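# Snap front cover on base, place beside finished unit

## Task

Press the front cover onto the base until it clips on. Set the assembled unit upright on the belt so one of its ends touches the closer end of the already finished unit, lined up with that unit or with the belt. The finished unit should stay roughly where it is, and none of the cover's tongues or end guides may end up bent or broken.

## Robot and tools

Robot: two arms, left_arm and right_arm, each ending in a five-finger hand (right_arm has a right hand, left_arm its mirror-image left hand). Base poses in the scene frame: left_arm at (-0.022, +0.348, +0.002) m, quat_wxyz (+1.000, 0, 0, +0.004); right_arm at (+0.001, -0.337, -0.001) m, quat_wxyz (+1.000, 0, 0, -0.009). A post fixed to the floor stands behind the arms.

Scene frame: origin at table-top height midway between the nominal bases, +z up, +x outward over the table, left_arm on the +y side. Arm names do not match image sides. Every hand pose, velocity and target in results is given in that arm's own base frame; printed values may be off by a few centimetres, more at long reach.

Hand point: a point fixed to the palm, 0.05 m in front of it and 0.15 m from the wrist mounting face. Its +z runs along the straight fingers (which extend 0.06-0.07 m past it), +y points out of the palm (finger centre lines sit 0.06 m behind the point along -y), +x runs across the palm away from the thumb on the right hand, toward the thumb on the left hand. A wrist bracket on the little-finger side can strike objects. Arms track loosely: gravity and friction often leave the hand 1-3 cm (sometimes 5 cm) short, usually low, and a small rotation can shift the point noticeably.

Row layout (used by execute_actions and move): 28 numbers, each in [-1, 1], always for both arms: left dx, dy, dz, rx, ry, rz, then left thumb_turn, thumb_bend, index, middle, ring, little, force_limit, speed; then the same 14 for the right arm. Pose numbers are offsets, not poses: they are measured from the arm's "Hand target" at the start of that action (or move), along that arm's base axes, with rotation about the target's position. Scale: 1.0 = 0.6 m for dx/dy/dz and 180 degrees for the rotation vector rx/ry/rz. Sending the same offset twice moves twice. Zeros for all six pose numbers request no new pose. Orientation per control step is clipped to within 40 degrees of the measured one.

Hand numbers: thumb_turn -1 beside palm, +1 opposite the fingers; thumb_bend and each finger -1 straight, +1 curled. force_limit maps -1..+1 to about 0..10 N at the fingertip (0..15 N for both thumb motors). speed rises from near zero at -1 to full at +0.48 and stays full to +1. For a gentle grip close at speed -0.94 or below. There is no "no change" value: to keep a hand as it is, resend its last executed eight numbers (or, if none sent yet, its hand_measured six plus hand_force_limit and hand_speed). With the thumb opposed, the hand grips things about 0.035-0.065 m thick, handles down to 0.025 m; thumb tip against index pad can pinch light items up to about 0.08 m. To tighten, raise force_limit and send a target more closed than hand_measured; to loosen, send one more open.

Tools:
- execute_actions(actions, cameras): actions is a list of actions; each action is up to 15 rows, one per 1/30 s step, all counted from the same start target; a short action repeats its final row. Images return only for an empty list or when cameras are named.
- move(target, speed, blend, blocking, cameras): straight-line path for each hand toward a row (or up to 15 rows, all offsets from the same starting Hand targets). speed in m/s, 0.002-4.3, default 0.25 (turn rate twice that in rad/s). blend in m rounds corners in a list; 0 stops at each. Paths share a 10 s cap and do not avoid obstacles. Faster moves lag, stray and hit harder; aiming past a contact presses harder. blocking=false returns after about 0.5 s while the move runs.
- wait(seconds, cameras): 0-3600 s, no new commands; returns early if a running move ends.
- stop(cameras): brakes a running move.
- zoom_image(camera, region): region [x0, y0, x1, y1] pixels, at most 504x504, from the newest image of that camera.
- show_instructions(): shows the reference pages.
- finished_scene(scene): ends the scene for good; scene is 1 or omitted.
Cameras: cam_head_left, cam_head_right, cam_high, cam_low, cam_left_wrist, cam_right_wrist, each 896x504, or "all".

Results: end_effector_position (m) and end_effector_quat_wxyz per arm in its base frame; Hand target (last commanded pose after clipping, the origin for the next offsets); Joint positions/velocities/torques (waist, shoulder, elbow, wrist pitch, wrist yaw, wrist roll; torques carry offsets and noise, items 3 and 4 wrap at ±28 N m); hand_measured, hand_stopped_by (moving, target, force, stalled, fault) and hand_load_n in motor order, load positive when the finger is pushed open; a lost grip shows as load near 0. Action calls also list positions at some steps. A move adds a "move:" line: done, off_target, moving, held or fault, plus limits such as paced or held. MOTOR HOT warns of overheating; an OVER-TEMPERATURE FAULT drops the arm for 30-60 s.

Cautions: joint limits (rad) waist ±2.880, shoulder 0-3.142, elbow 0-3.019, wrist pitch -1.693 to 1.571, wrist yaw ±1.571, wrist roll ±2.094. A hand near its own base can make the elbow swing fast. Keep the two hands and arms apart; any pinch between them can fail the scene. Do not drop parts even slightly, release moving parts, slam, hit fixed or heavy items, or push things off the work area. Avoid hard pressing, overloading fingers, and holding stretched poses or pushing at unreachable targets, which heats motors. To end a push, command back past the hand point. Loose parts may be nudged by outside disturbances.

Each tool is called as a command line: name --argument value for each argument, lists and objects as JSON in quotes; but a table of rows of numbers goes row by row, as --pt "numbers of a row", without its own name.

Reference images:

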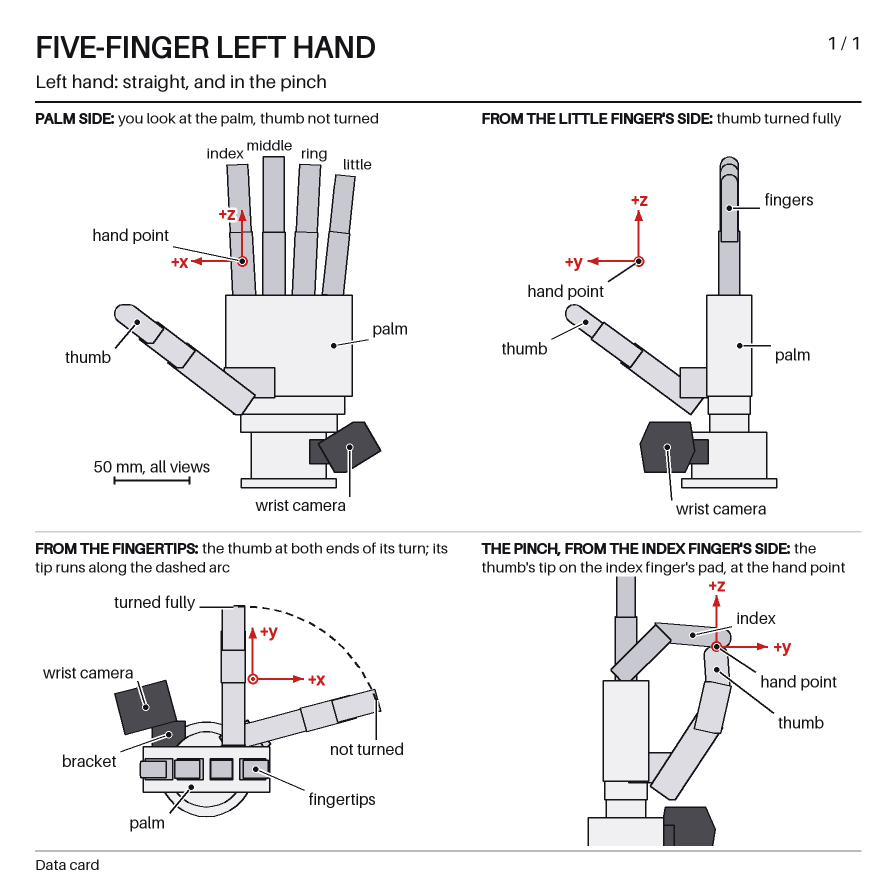

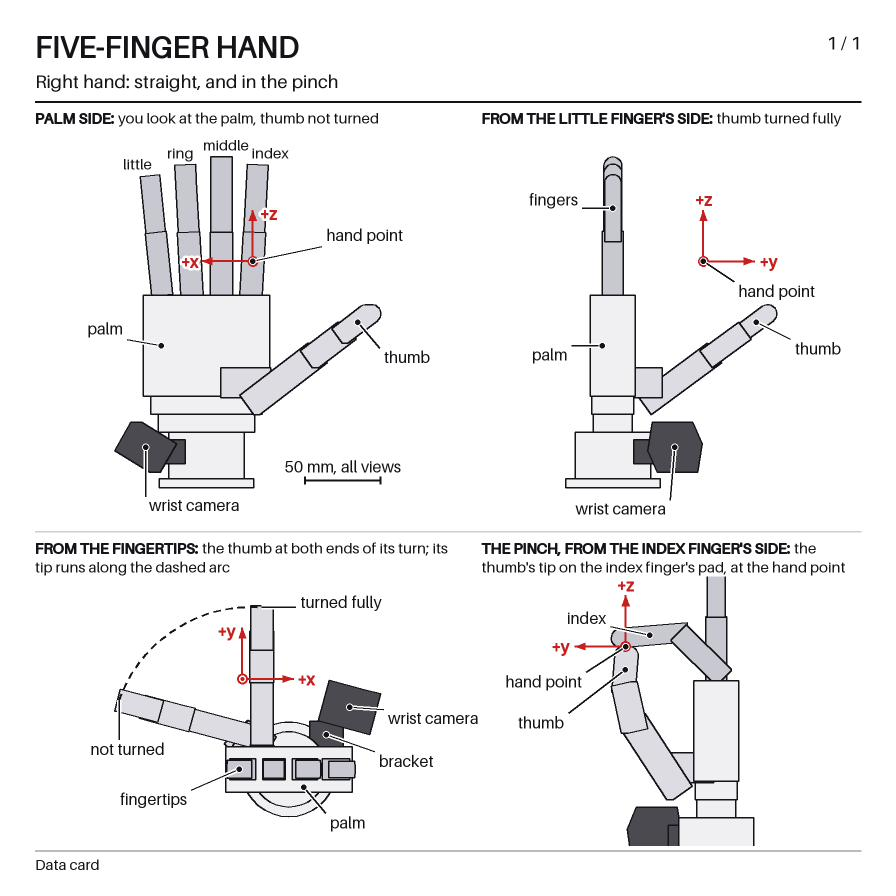

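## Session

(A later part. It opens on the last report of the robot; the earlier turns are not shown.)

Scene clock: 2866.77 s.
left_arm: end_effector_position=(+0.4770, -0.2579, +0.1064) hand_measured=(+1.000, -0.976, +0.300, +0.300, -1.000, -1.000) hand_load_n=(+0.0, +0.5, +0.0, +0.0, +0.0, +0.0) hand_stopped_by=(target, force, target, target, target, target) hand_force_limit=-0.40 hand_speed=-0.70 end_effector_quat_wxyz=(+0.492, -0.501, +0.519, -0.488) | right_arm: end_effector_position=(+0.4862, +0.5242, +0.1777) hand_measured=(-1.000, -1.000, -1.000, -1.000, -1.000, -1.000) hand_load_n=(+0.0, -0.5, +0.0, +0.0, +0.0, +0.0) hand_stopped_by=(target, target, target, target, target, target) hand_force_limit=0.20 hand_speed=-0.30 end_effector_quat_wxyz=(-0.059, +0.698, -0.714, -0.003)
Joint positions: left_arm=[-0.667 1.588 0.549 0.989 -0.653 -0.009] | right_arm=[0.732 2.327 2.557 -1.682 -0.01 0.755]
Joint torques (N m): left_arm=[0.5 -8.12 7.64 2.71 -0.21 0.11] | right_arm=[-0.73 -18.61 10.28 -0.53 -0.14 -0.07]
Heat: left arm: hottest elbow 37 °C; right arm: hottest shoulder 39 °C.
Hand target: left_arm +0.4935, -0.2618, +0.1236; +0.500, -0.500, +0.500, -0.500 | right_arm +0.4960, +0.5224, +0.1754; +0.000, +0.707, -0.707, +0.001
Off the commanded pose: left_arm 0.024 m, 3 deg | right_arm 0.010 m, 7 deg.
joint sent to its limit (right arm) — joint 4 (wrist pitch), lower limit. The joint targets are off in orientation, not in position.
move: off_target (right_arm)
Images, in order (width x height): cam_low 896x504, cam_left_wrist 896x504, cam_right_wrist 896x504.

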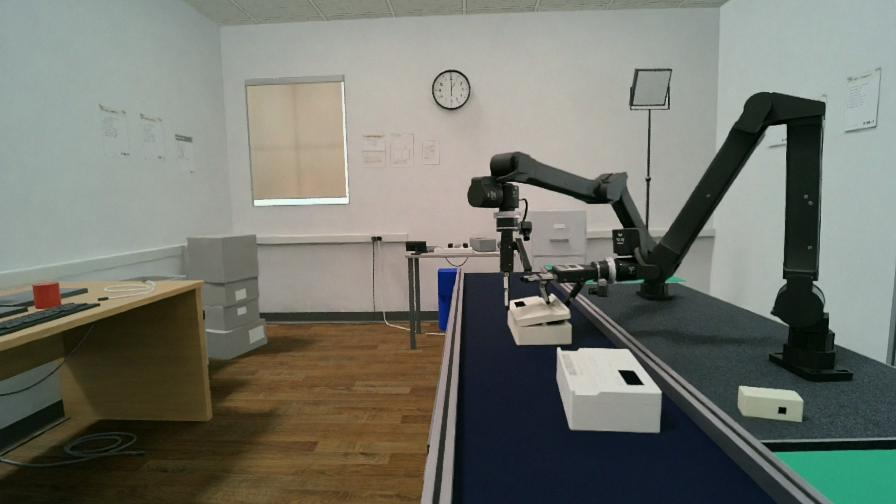

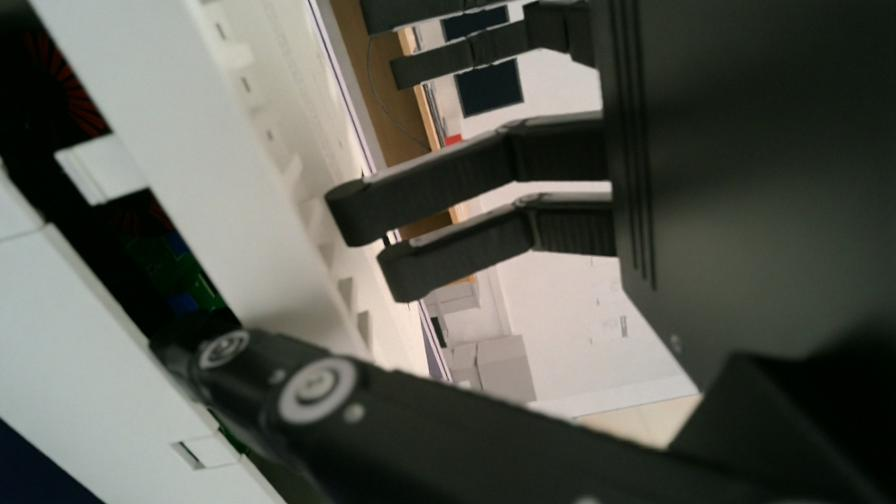

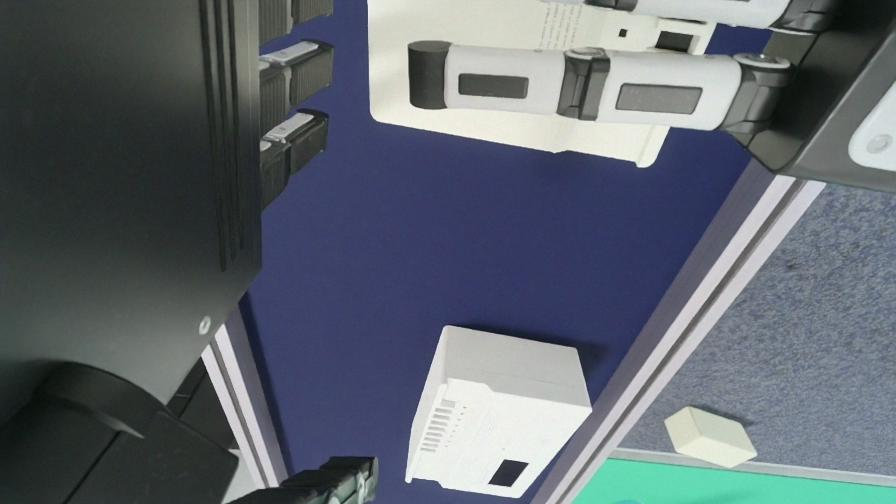

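move --pt "0 0 0 0 0 0 1 -0.8 0.3 0.3 -1 -1 -0.4 -0.7 0.06 0 0 0 0 0 -1 -1 -1 -1 -1 -1 0.2 -0.3" --pt "0 0 0 0 0 0 1 -0.8 0.3 0.3 -1 -1 -0.4 -0.7 0.125 -0.17 -0.075 0 0 0 -1 -1 -1 -1 -1 -1 0.2 -0.3" --speed 0.08 --blend '[0.01,0]' --cameras '["cam_right_wrist","cam_low"]'

zoom_image --camera "cam_right_wrist" --region '[460, 0, 640, 380]'

Scene clock: 2879.80 s.
left_arm: end_effector_position=(+0.4770, -0.2579, +0.1064) hand_measured=(+1.000, -0.976, +0.300, +0.300, -1.000, -1.000) hand_load_n=(+0.0, +0.5, +0.0, +0.0, +0.0, +0.0) hand_stopped_by=(target, force, target, target, target, target) hand_force_limit=-0.40 hand_speed=-0.70 end_effector_quat_wxyz=(+0.492, -0.501, +0.519, -0.488) | right_arm: end_effector_position=(+0.5730, +0.4265, +0.1440) hand_measured=(-1.000, -1.000, -1.000, -1.000, -1.000, -1.000) hand_load_n=(+0.0, +0.0, +0.0, +0.0, +0.0, +0.0) hand_stopped_by=(target, target, target, target, target, target) hand_force_limit=0.20 hand_speed=-0.30 end_effector_quat_wxyz=(-0.046, +0.700, -0.713, +0.007)
Joint positions: left_arm=[-0.667 1.588 0.549 0.989 -0.653 -0.009] | right_arm=[0.557 2.399 2.603 -1.682 -0.007 0.574]
Joint torques (N m): left_arm=[0.85 -8.35 7.62 2.69 -0.2 0.11] | right_arm=[-0.09 -19.9 6.53 -0.58 0.01 -0.08]
Heat: left arm: hottest elbow 37 °C; right arm: hottest shoulder 39 °C.
Hand target: left_arm +0.4935, -0.2618, +0.1236; +0.500, -0.500, +0.500, -0.500 | right_arm +0.5709, +0.4204, +0.1301; +0.000, +0.707, -0.707, +0.000
Off the commanded pose: left_arm 0.024 m, 3 deg | right_arm 0.015 m, 5 deg.
joint sent to its limit (right arm) — joint 4 (wrist pitch), lower limit. The joint targets are off in orientation, not in position.
move: off_target (right_arm)
Images, in order (width x height): cam_low 896x504, cam_right_wrist 896x504.

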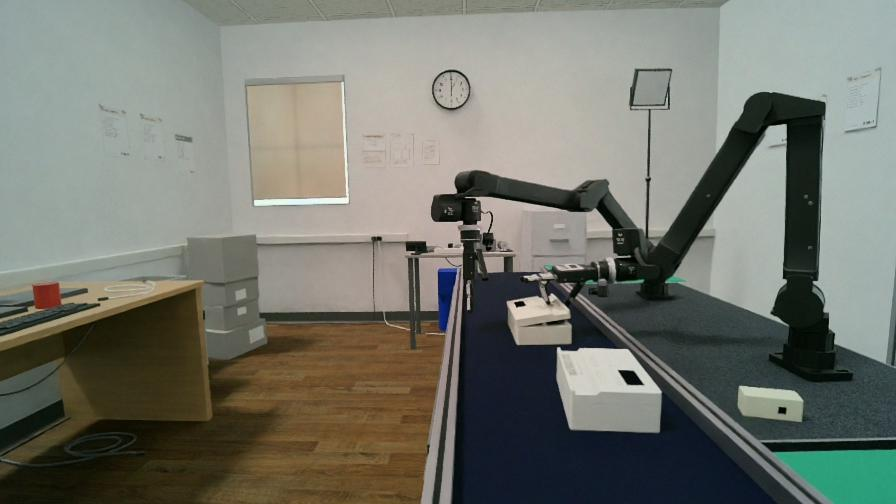

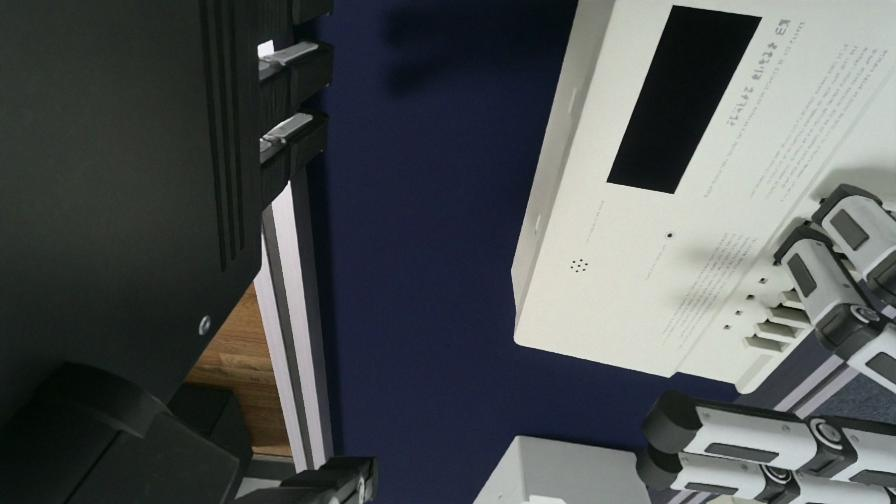

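Scaled by 1.326 from the camera's image (finer frame: 1280x720).

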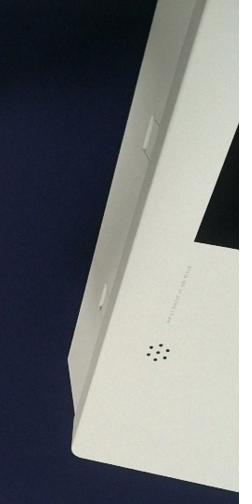

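move --target '[-0.01,0,0,0,0,0,1,-0.8,0.3,0.3,-1,-1,-0.4,-0.7,0,0,0,0,0,0,-1,-1,-1,-1,-1,-1,0.2,-0.3]' --speed 0.02 --cameras '["cam_left_wrist","cam_low"]'

zoom_image --camera "cam_low" --region '[500, 290, 580, 335]'

Scene clock: 2883.10 s.
left_arm: end_effector_position=(+0.4772, -0.2566, +0.1064) hand_measured=(+1.000, -0.976, +0.300, +0.300, -1.000, -1.000) hand_load_n=(+0.5, +0.5, +0.0, +0.0, +0.0, +0.0) hand_stopped_by=(target, force, target, target, target, target) hand_force_limit=-0.40 hand_speed=-0.70 end_effector_quat_wxyz=(+0.494, -0.503, +0.517, -0.486) | right_arm: end_effector_position=(+0.5730, +0.4265, +0.1440) hand_measured=(-1.000, -1.000, -1.000, -1.000, -1.000, -1.000) hand_load_n=(+0.0, +0.0, +0.0, +0.0, +0.0, +0.0) hand_stopped_by=(target, target, target, target, target, target) hand_force_limit=0.20 hand_speed=-0.30 end_effector_quat_wxyz=(-0.046, +0.700, -0.712, +0.007)
Joint positions: left_arm=[-0.667 1.588 0.549 0.989 -0.66 -0.009] | right_arm=[0.557 2.399 2.603 -1.682 -0.007 0.574]
Joint torques (N m): left_arm=[0.15 -9.29 6.76 2.81 -0.3 0.08] | right_arm=[-0.15 -19.9 6.53 -0.58 0.02 -0.08]
Heat: left arm: hottest elbow 37 °C; right arm: hottest shoulder 39 °C.
Hand target: left_arm +0.4875, -0.2618, +0.1236; +0.500, -0.500, +0.500, -0.500 | right_arm +0.5709, +0.4205, +0.1301; +0.000, +0.707, -0.707, +0.000
Off the commanded pose: left_arm 0.021 m, 3 deg | right_arm 0.015 m, 5 deg.
joint sent to its limit (right arm) — joint 4 (wrist pitch), lower limit. The joint targets are off in orientation, not in position.
move: off_target (left_arm)
Images, in order (width x height): cam_low 896x504, cam_left_wrist 896x504.

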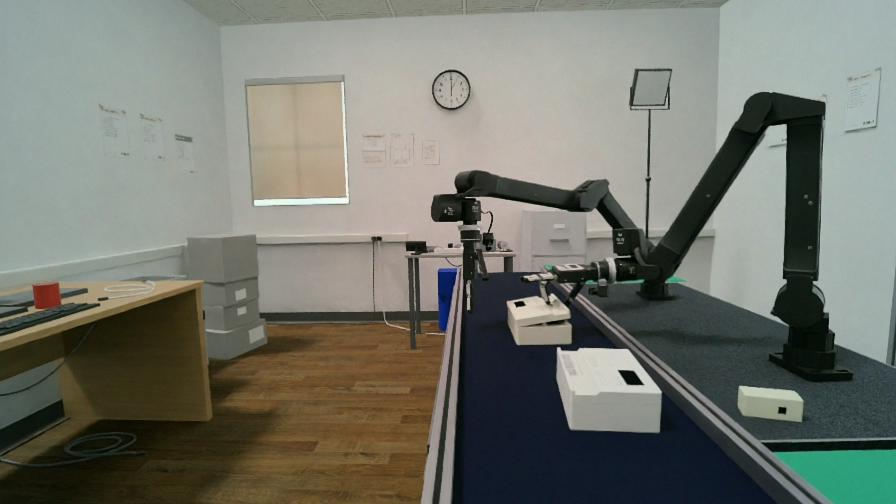

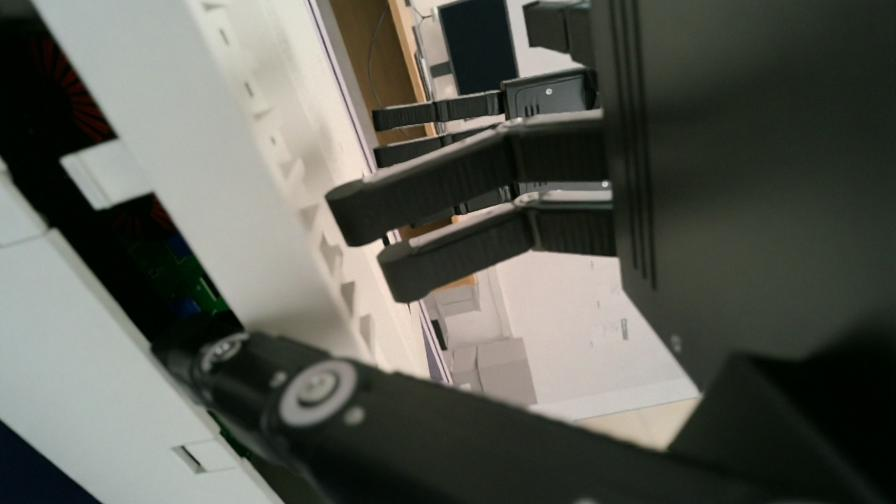

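Scaled by 6.300 from the camera's image (finer frame: 1280x720).

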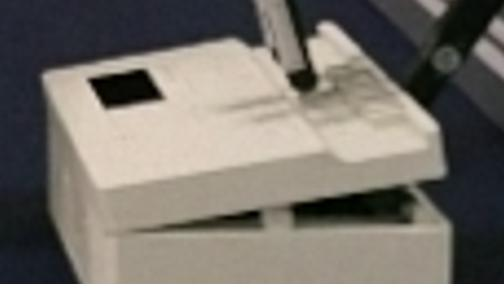

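move --target '[-0.005,0,0,0,0,0,1,-0.8,-0.4,-0.4,-1,-1,-0.4,-0.7,0,0,0,0,0,0,-1,-1,-1,-1,-1,-1,0.2,-0.3]' --speed 0.02 --cameras '["cam_left_wrist","cam_low"]'

zoom_image --camera "cam_low" --region '[500, 290, 580, 335]'

Scene clock: 2887.47 s.
left_arm: end_effector_position=(+0.4774, -0.2556, +0.1064) hand_measured=(+1.000, -0.976, -0.400, -0.400, -1.000, -1.000) hand_load_n=(+1.0, +1.0, +0.0, +0.0, +0.0, +0.0) hand_stopped_by=(target, force, target, target, target, target) hand_force_limit=-0.40 hand_speed=-0.70 end_effector_quat_wxyz=(+0.495, -0.504, +0.516, -0.485) | right_arm: end_effector_position=(+0.5730, +0.4265, +0.1440) hand_measured=(-1.000, -1.000, -1.000, -1.000, -1.000, -1.000) hand_load_n=(+0.0, +0.0, +0.0, +0.0, +0.0, +0.0) hand_stopped_by=(target, target, target, target, target, target) hand_force_limit=0.20 hand_speed=-0.30 end_effector_quat_wxyz=(-0.046, +0.700, -0.712, +0.007)
Joint positions: left_arm=[-0.667 1.588 0.549 0.989 -0.666 -0.009] | right_arm=[0.557 2.399 2.603 -1.682 -0.007 0.574]
Joint torques (N m): left_arm=[-0.5 -9 6.3 2.92 -0.28 0.11] | right_arm=[-0.15 -19.9 6.53 -0.58 0.01 -0.08]
Heat: left arm: hottest elbow 37 °C; right arm: hottest shoulder 38 °C.
Hand target: left_arm +0.4845, -0.2617, +0.1236; +0.500, -0.500, +0.500, -0.500 | right_arm +0.5709, +0.4205, +0.1301; +0.000, +0.707, -0.707, +0.000
Off the commanded pose: left_arm 0.020 m, 3 deg | right_arm 0.015 m, 5 deg.
joint sent to its limit (right arm) — joint 4 (wrist pitch), lower limit. The joint targets are off in orientation, not in position.
move: off_target (left_arm)
Images, in order (width x height): cam_low 896x504, cam_left_wrist 896x504.

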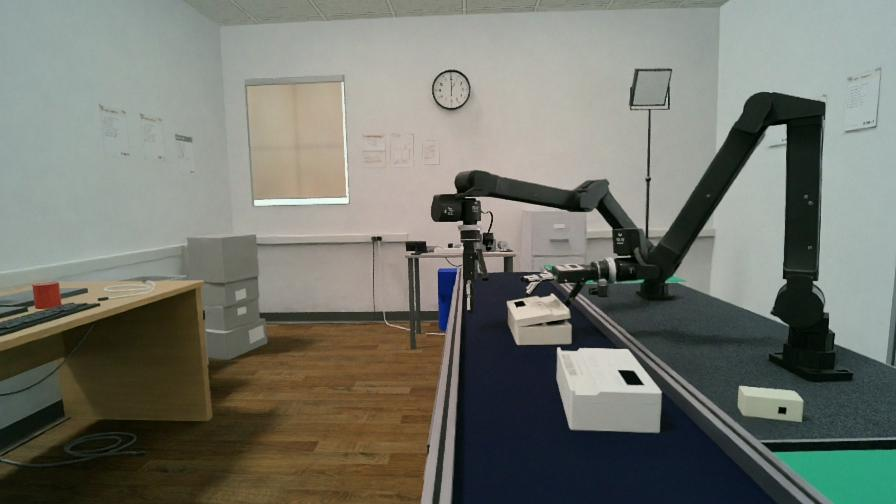

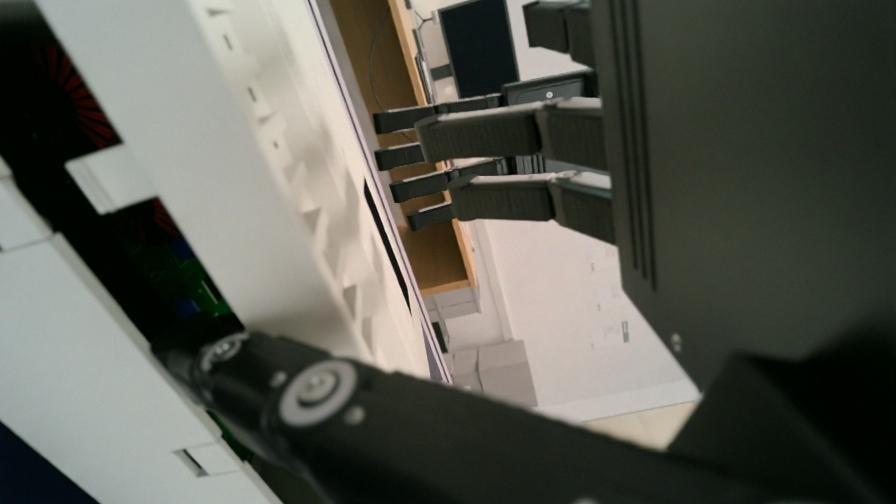

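Scaled by 6.300 from the camera's image (finer frame: 1280x720).

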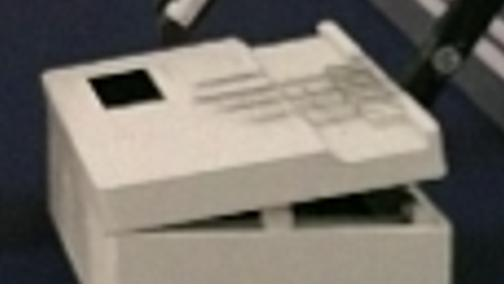

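move --target '[-0.01,0,0,0,0,0,1,-0.8,-0.4,-0.4,-1,-1,-0.4,-0.7,0,0,0,0,0,0,-1,-1,-1,-1,-1,-1,0.2,-0.3]' --speed 0.02 --cameras '["cam_left_wrist","cam_low"]'

zoom_image --camera "cam_low" --region '[500, 290, 580, 335]'

Scene clock: 2898.40 s.
left_arm: end_effector_position=(+0.4763, -0.2561, +0.1065) hand_measured=(+1.000, -0.976, -0.400, -0.400, -1.000, -1.000) hand_load_n=(+0.0, +0.5, +0.0, +0.0, +0.0, +0.0) hand_stopped_by=(target, force, target, target, target, target) hand_force_limit=-0.40 hand_speed=-0.70 end_effector_quat_wxyz=(+0.497, -0.505, +0.514, -0.484) | right_arm: end_effector_position=(+0.5730, +0.4265, +0.1440) hand_measured=(-1.000, -1.000, -1.000, -1.000, -1.000, -1.000) hand_load_n=(-0.5, +0.0, +0.0, +0.0, +0.0, +0.0) hand_stopped_by=(target, target, target, target, target, target) hand_force_limit=0.20 hand_speed=-0.30 end_effector_quat_wxyz=(-0.046, +0.700, -0.712, +0.007)
Joint positions: left_arm=[-0.673 1.588 0.549 0.989 -0.677 -0.009] | right_arm=[0.557 2.399 2.603 -1.682 -0.007 0.574]
Joint torques (N m): left_arm=[-0.79 -9.64 5.57 3.07 -0.22 0.1] | right_arm=[-0.15 -19.9 6.53 -0.57 0.02 -0.08]
Heat: left arm: hottest elbow 36 °C; right arm: hottest shoulder 38 °C.
Hand target: left_arm +0.4784, -0.2618, +0.1236; +0.500, -0.500, +0.500, -0.500 | right_arm +0.5709, +0.4205, +0.1301; +0.000, +0.707, -0.707, +0.000
Off the commanded pose: left_arm 0.018 m, 3 deg | right_arm 0.015 m, 5 deg.
joint sent to its limit (right arm) — joint 4 (wrist pitch), lower limit. The joint targets are off in orientation, not in position.
move: off_target (left_arm)
Images, in order (width x height): cam_low 896x504, cam_left_wrist 896x504.

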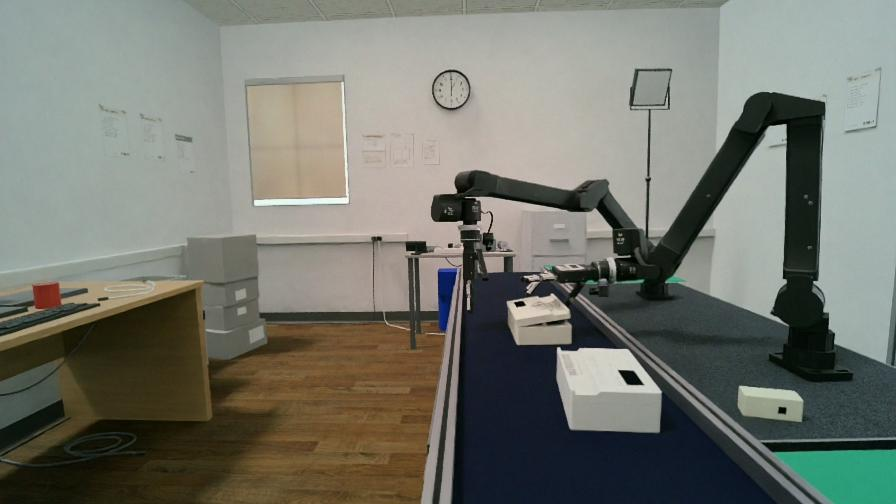

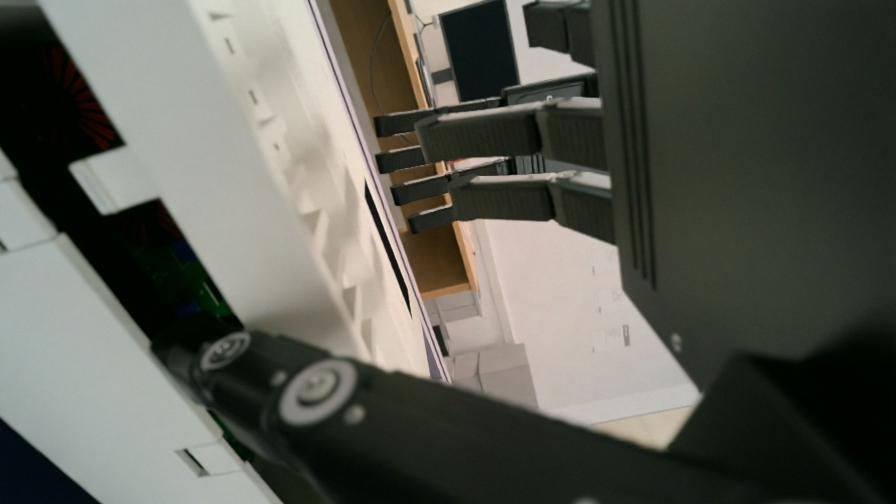

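Scaled by 6.300 from the camera's image (finer frame: 1280x720).

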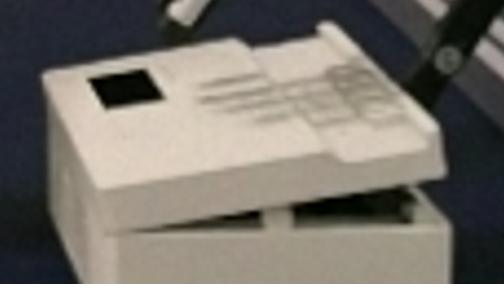

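move --target '[-0.01,0,0,0,0,0,1,-0.8,-0.4,-0.4,-1,-1,-0.4,-0.7,0,0,0,0,0,0,-1,-1,-1,-1,-1,-1,0.2,-0.3]' --speed 0.02 --cameras '["cam_left_wrist","cam_low"]'

zoom_image --camera "cam_low" --region '[500, 290, 580, 335]'

Scene clock: 2901.27 s.
left_arm: end_effector_position=(+0.4732, -0.2582, +0.1100) hand_measured=(+1.000, -0.976, -0.400, -0.400, -1.000, -1.000) hand_load_n=(+0.0, +0.5, +0.0, +0.0, +0.0, +0.0) hand_stopped_by=(target, force, target, target, target, target) hand_force_limit=-0.40 hand_speed=-0.70 end_effector_quat_wxyz=(+0.497, -0.505, +0.511, -0.487) | right_arm: end_effector_position=(+0.5730, +0.4265, +0.1440) hand_measured=(-1.000, -1.000, -1.000, -1.000, -1.000, -1.000) hand_load_n=(+0.0, +0.0, +0.0, +0.0, +0.0, +0.0) hand_stopped_by=(target, target, target, target, target, target) hand_force_limit=0.20 hand_speed=-0.30 end_effector_quat_wxyz=(-0.046, +0.700, -0.712, +0.007)
Joint positions: left_arm=[-0.683 1.58 0.546 0.993 -0.688 -0.009] | right_arm=[0.557 2.399 2.603 -1.682 -0.007 0.574]
Joint torques (N m): left_arm=[-0.79 -9.93 4.98 2.99 -0.22 0.12] | right_arm=[-0.15 -19.9 6.52 -0.58 0.02 -0.07]
Heat: left arm: hottest elbow 36 °C; right arm: hottest shoulder 38 °C.
Hand target: left_arm +0.4725, -0.2618, +0.1237; +0.500, -0.500, +0.500, -0.500 | right_arm +0.5709, +0.4205, +0.1301; +0.000, +0.707, -0.707, +0.000
Off the commanded pose: left_arm 0.014 m, 2 deg | right_arm 0.015 m, 5 deg.
joint sent to its limit (right arm) — joint 4 (wrist pitch), lower limit. The joint targets are off in orientation, not in position.
move: off_target (left_arm)
Images, in order (width x height): cam_low 896x504, cam_left_wrist 896x504.

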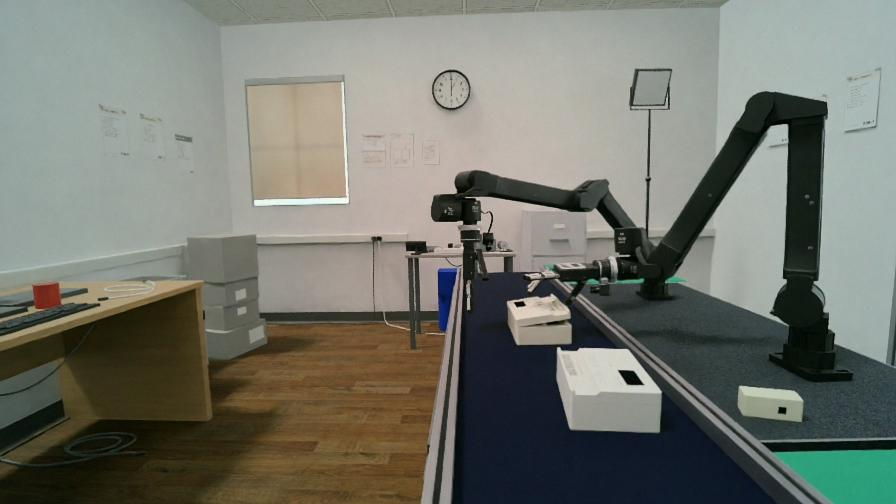

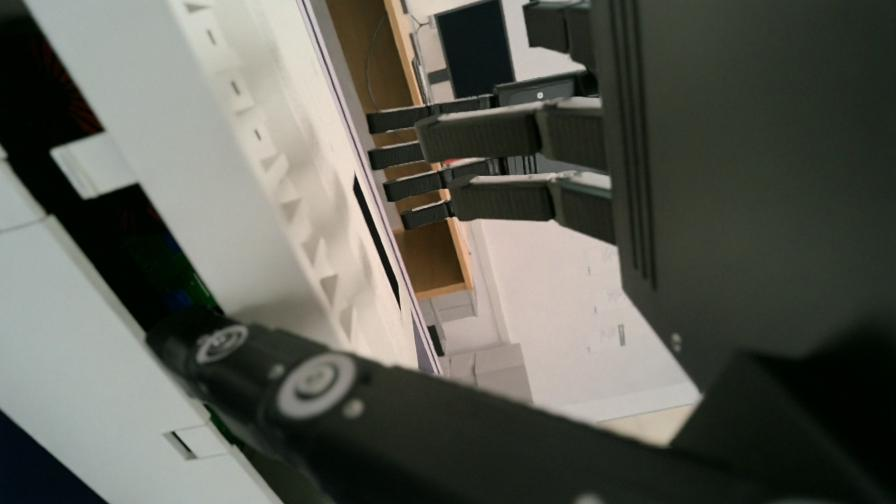

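Scaled by 6.300 from the camera's image (finer frame: 1280x720).

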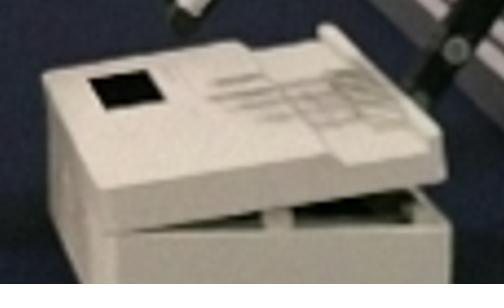

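move --target '[-0.008,0,-0.006,0,0,0,1,-0.8,-0.4,-0.4,-1,-1,-0.4,-0.7,0,0,0,0,0,0,-1,-1,-1,-1,-1,-1,0.2,-0.3]' --speed 0.02 --cameras '["cam_left_wrist","cam_low"]'

zoom_image --camera "cam_low" --region '[500, 290, 580, 335]'

Scene clock: 2904.30 s.
left_arm: end_effector_position=(+0.4681, -0.2582, +0.1084) hand_measured=(+1.000, -0.976, -0.400, -0.400, -1.000, -1.000) hand_load_n=(+0.0, +1.0, +0.0, +0.0, +0.0, +0.0) hand_stopped_by=(target, force, target, target, target, target) hand_force_limit=-0.40 hand_speed=-0.70 end_effector_quat_wxyz=(+0.497, -0.504, +0.510, -0.488) | right_arm: end_effector_position=(+0.5730, +0.4265, +0.1440) hand_measured=(-1.000, -1.000, -1.000, -1.000, -1.000, -1.000) hand_load_n=(+0.0, +0.0, +0.0, +0.0, +0.0, +0.0) hand_stopped_by=(target, target, target, target, target, target) hand_force_limit=0.20 hand_speed=-0.30 end_effector_quat_wxyz=(-0.046, +0.700, -0.712, +0.007)
Joint positions: left_arm=[-0.692 1.58 0.533 1.009 -0.696 -0.009] | right_arm=[0.557 2.399 2.603 -1.682 -0.007 0.574]
Joint torques (N m): left_arm=[-1.08 -9.29 4.89 3.11 -0.22 0.11] | right_arm=[-0.15 -19.9 6.52 -0.58 0.02 -0.08]
Heat: left arm: hottest elbow 36 °C; right arm: hottest shoulder 38 °C.
Hand target: left_arm +0.4676, -0.2619, +0.1201; +0.500, -0.500, +0.500, -0.500 | right_arm +0.5709, +0.4205, +0.1301; +0.000, +0.707, -0.707, +0.000
Off the commanded pose: left_arm 0.012 m, 2 deg | right_arm 0.015 m, 5 deg.
joint sent to its limit (right arm) — joint 4 (wrist pitch), lower limit. The joint targets are off in orientation, not in position.
move: off_target (left_arm)
Images, in order (width x height): cam_low 896x504, cam_left_wrist 896x504.

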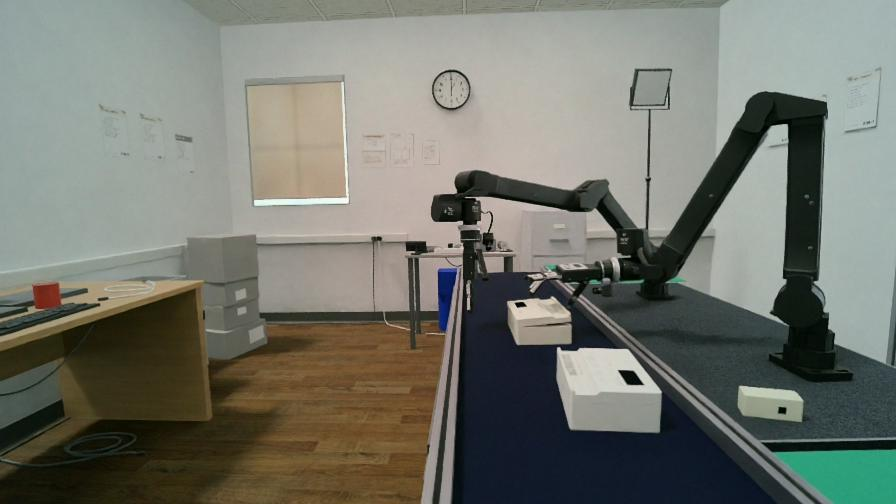

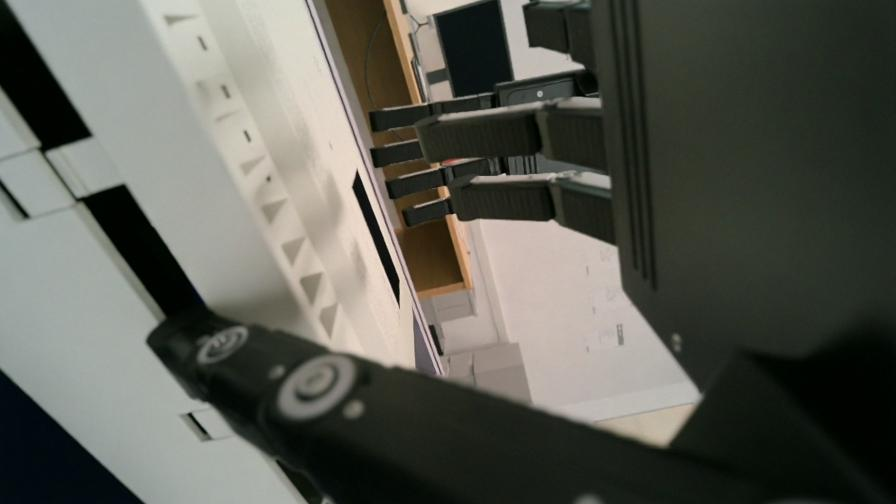

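Scaled by 6.300 from the camera's image (finer frame: 1280x720).

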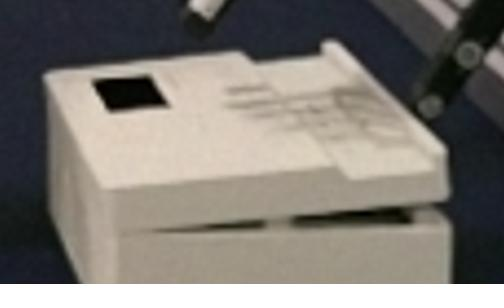

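zoom_image --camera "cam_left_wrist" --region '[0, 80, 200, 280]'

zoom_image --camera "cam_low" --region '[550, 305, 580, 335]'

Scaled by 2.520 from the camera's image (finer frame: 1280x720).

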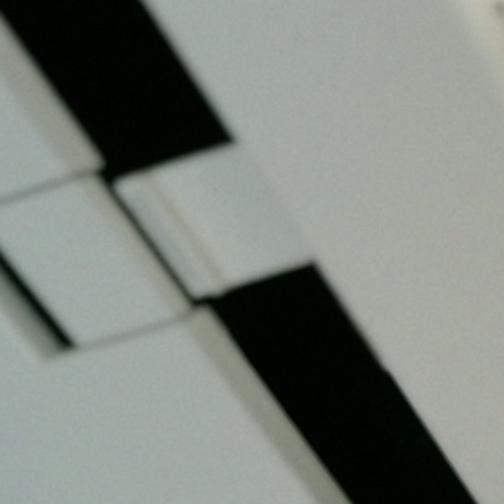

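Scaled by 16.800 from the camera's image (finer frame: 1280x720).

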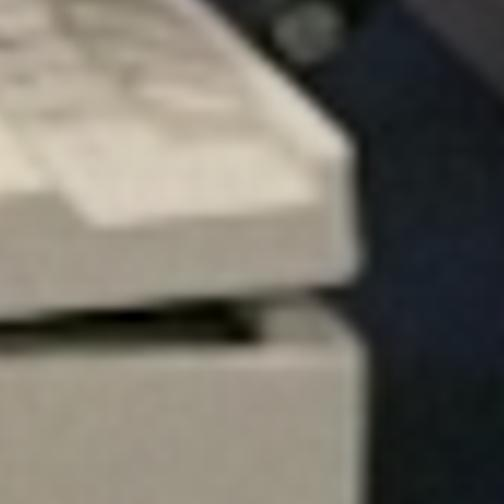

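move --target '[-0.007,0,-0.004,0,0,0,1,-0.8,-0.4,-0.4,-1,-1,-0.4,-0.7,0,0,0,0,0,0,-1,-1,-1,-1,-1,-1,0.2,-0.3]' --speed 0.02 --cameras '["cam_left_wrist","cam_low"]'

zoom_image --camera "cam_left_wrist" --region '[0, 60, 300, 480]'

zoom_image --camera "cam_low" --region '[500, 290, 580, 335]'

Scene clock: 2910.07 s.
left_arm: end_effector_position=(+0.4652, -0.2588, +0.1090) hand_measured=(+1.000, -0.976, -0.400, -0.400, -1.000, -1.000) hand_load_n=(+0.5, +0.0, +0.0, +0.0, +0.0, +0.0) hand_stopped_by=(target, force, target, target, target, target) hand_force_limit=-0.40 hand_speed=-0.70 end_effector_quat_wxyz=(+0.498, -0.504, +0.507, -0.490) | right_arm: end_effector_position=(+0.5730, +0.4265, +0.1440) hand_measured=(-1.000, -1.000, -1.000, -1.000, -1.000, -1.000) hand_load_n=(+0.0, +0.0, +0.0, -0.5, +0.0, +0.0) hand_stopped_by=(target, target, target, target, target, target) hand_force_limit=0.20 hand_speed=-0.30 end_effector_quat_wxyz=(-0.046, +0.700, -0.712, +0.007)
Joint positions: left_arm=[-0.699 1.58 0.526 1.024 -0.704 -0.009] | right_arm=[0.557 2.399 2.603 -1.682 -0.007 0.574]
Joint torques (N m): left_arm=[-1.2 -8.82 4.53 2.85 -0.19 0.14] | right_arm=[-0.15 -19.9 6.53 -0.58 0.02 -0.08]
Heat: left arm: hottest elbow 35 °C; right arm: hottest shoulder 38 °C.
Hand target: left_arm +0.4634, -0.2619, +0.1177; +0.500, -0.500, +0.500, -0.500 | right_arm +0.5709, +0.4205, +0.1301; +0.000, +0.707, -0.707, +0.000
Off the commanded pose: left_arm 0.009 m, 1 deg | right_arm 0.015 m, 5 deg.
joint sent to its limit (right arm) — joint 4 (wrist pitch), lower limit. The joint targets are off in orientation, not in position.
move: done
Images, in order (width x height): cam_low 896x504, cam_left_wrist 896x504.

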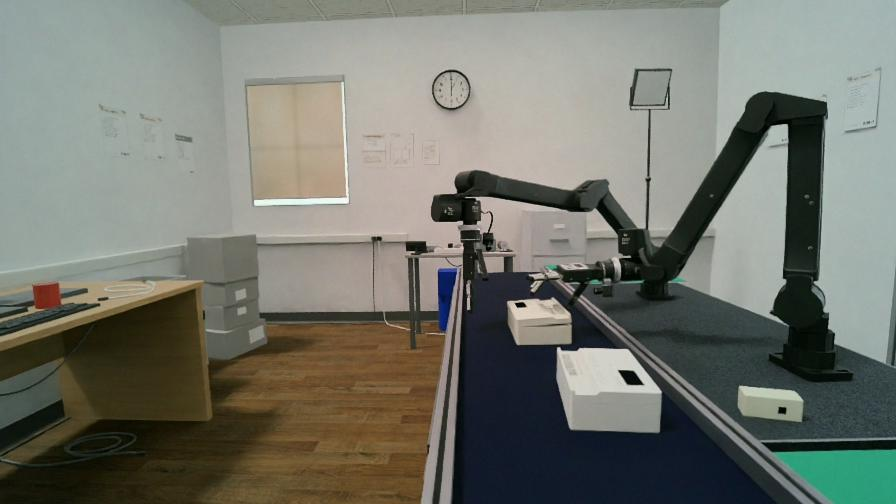

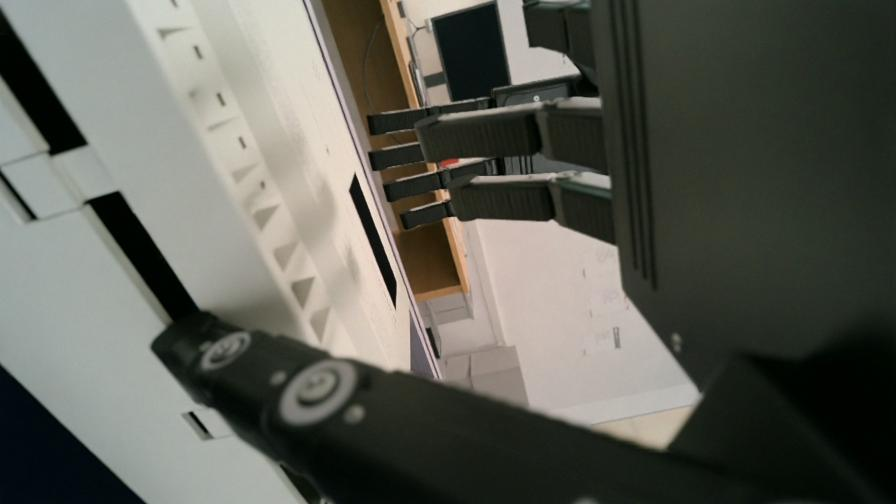

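Scaled by 1.200 from the camera's image (finer frame: 1280x720).

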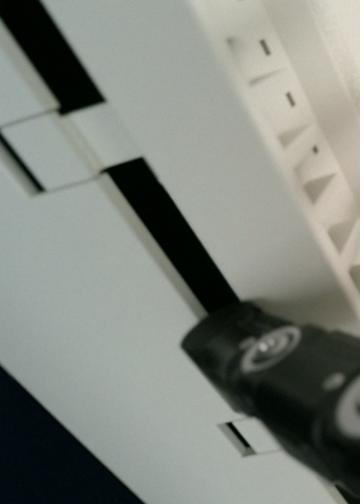

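Scaled by 6.300 from the camera's image (finer frame: 1280x720).

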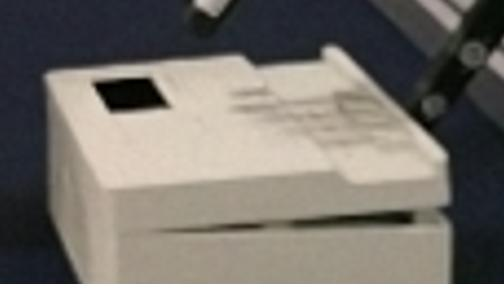

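zoom_image --camera "cam_left_wrist" --region '[0, 120, 140, 240]'

zoom_image --camera "cam_low" --region '[550, 305, 580, 335]'

Scaled by 3.600 from the camera's image (finer frame: 1280x720).

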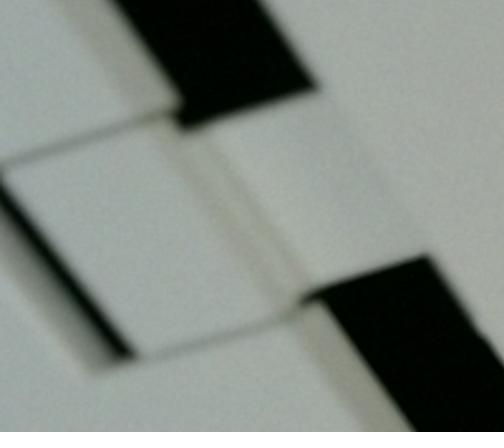

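Scaled by 16.800 from the camera's image (finer frame: 1280x720).

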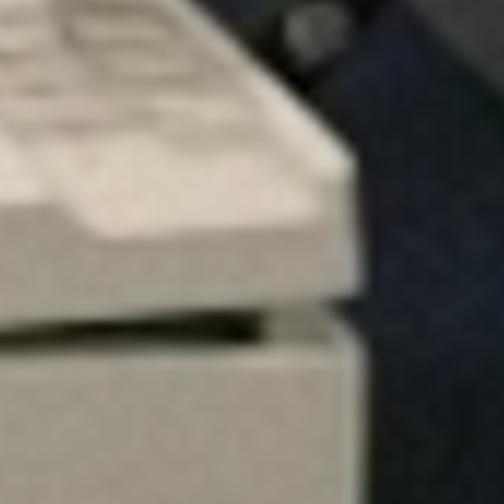

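move --pt "-0.02 0 0 0 0 0 1 -0.8 -0.4 -0.4 -1 -1 -0.4 -0.7 0 0 0 0 0 0 -1 -1 -1 -1 -1 -1 0.2 -0.3" --pt "-0.1 0 0 0 0 0 1 -0.8 -0.4 -0.4 -1 -1 -0.4 -0.7 0 0 0 0 0 0 -1 -1 -1 -1 -1 -1 0.2 -0.3" --speed '[0.02,0.05]' --cameras '["cam_left_wrist","cam_low"]'

zoom_image --camera "cam_low" --region '[500, 290, 580, 335]'

Scene clock: 2917.77 s.
left_arm: end_effector_position=(+0.4049, -0.2598, +0.1089) hand_measured=(+1.000, -0.976, -0.400, -0.400, -1.000, -1.000) hand_load_n=(+0.0, +0.0, +0.0, +0.0, -0.5, +0.0) hand_stopped_by=(target, force, target, target, target, target) hand_force_limit=-0.40 hand_speed=-0.70 end_effector_quat_wxyz=(+0.499, -0.503, +0.508, -0.490) | right_arm: end_effector_position=(+0.5730, +0.4265, +0.1440) hand_measured=(-1.000, -1.000, -1.000, -1.000, -1.000, -1.000) hand_load_n=(+0.0, +0.0, +0.0, +0.0, +0.0, +0.0) hand_stopped_by=(target, target, target, target, target, target) hand_force_limit=0.20 hand_speed=-0.30 end_effector_quat_wxyz=(-0.046, +0.700, -0.712, +0.007)
Joint positions: left_arm=[-0.826 1.492 0.41 1.05 -0.829 -0.009] | right_arm=[0.557 2.399 2.603 -1.682 -0.007 0.574]
Joint torques (N m): left_arm=[-0.56 -7.65 4.31 2.67 -0.2 0.09] | right_arm=[-0.15 -19.9 6.53 -0.58 0.02 -0.08]
Heat: left arm: hottest elbow 35 °C; right arm: hottest shoulder 38 °C.
Hand target: left_arm +0.4034, -0.2620, +0.1177; +0.500, -0.500, +0.501, -0.500 | right_arm +0.5709, +0.4205, +0.1301; +0.000, +0.707, -0.707, +0.000
Off the commanded pose: left_arm 0.009 m, 1 deg | right_arm 0.015 m, 5 deg.
joint sent to its limit (right arm) — joint 4 (wrist pitch), lower limit. The joint targets are off in orientation, not in position.
move: done
Images, in order (width x height): cam_low 896x504, cam_left_wrist 896x504.

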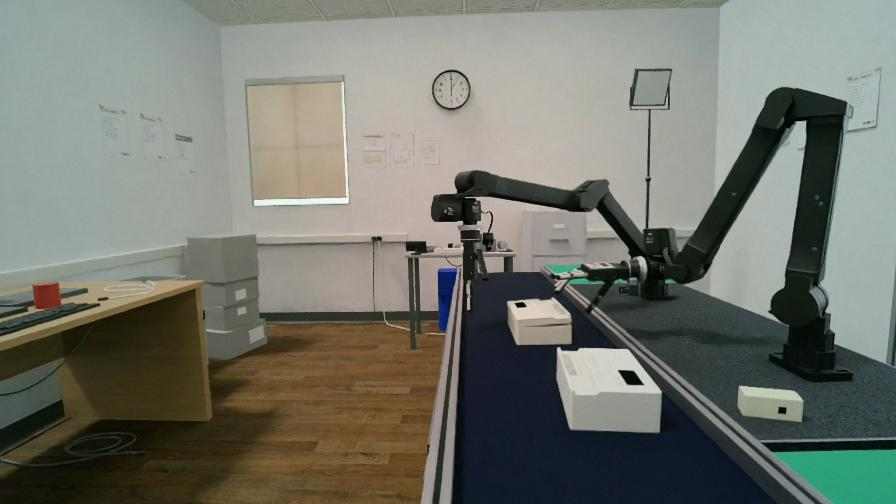

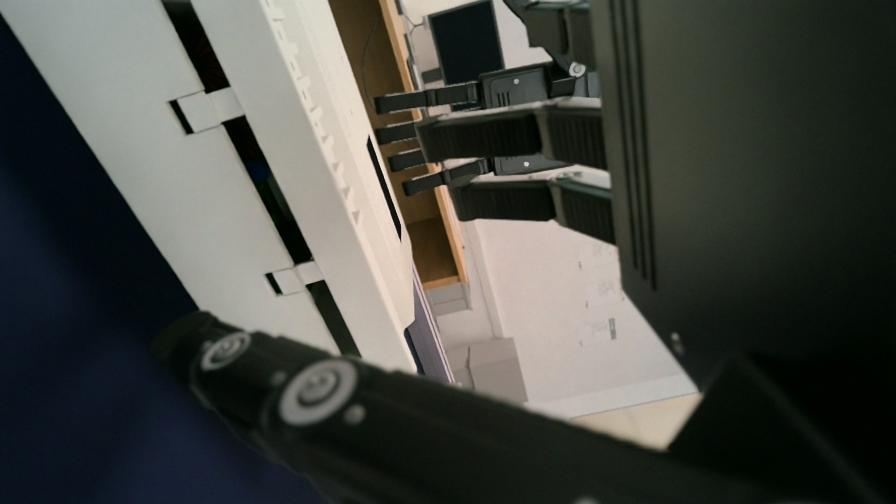

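Scaled by 6.300 from the camera's image (finer frame: 1280x720).

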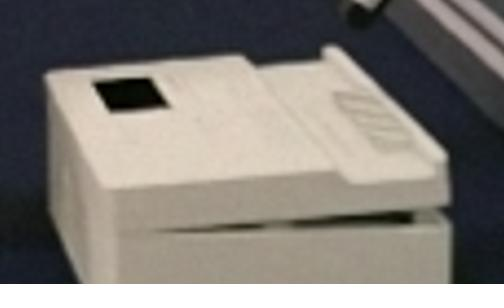

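zoom_image --camera "cam_left_wrist" --region '[150, 60, 270, 160]'

zoom_image --camera "cam_left_wrist" --region '[240, 230, 360, 330]'

Scaled by 4.200 from the camera's image (finer frame: 1280x720).

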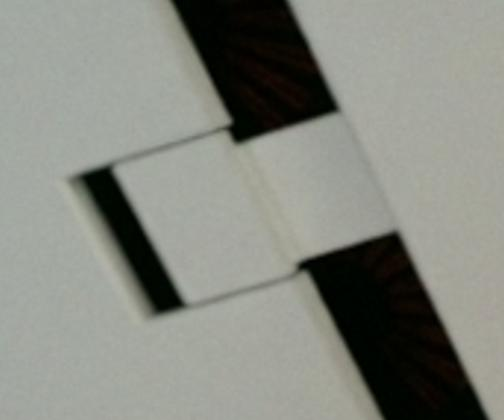

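Scaled by 4.200 from the camera's image (finer frame: 1280x720).

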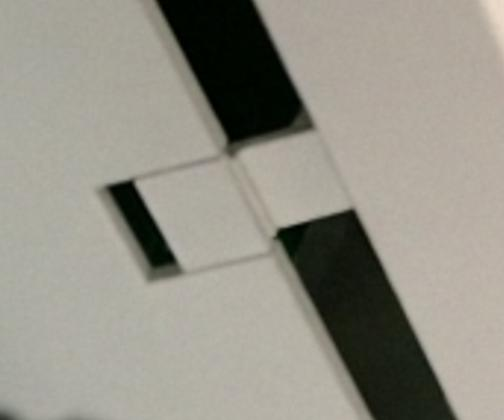

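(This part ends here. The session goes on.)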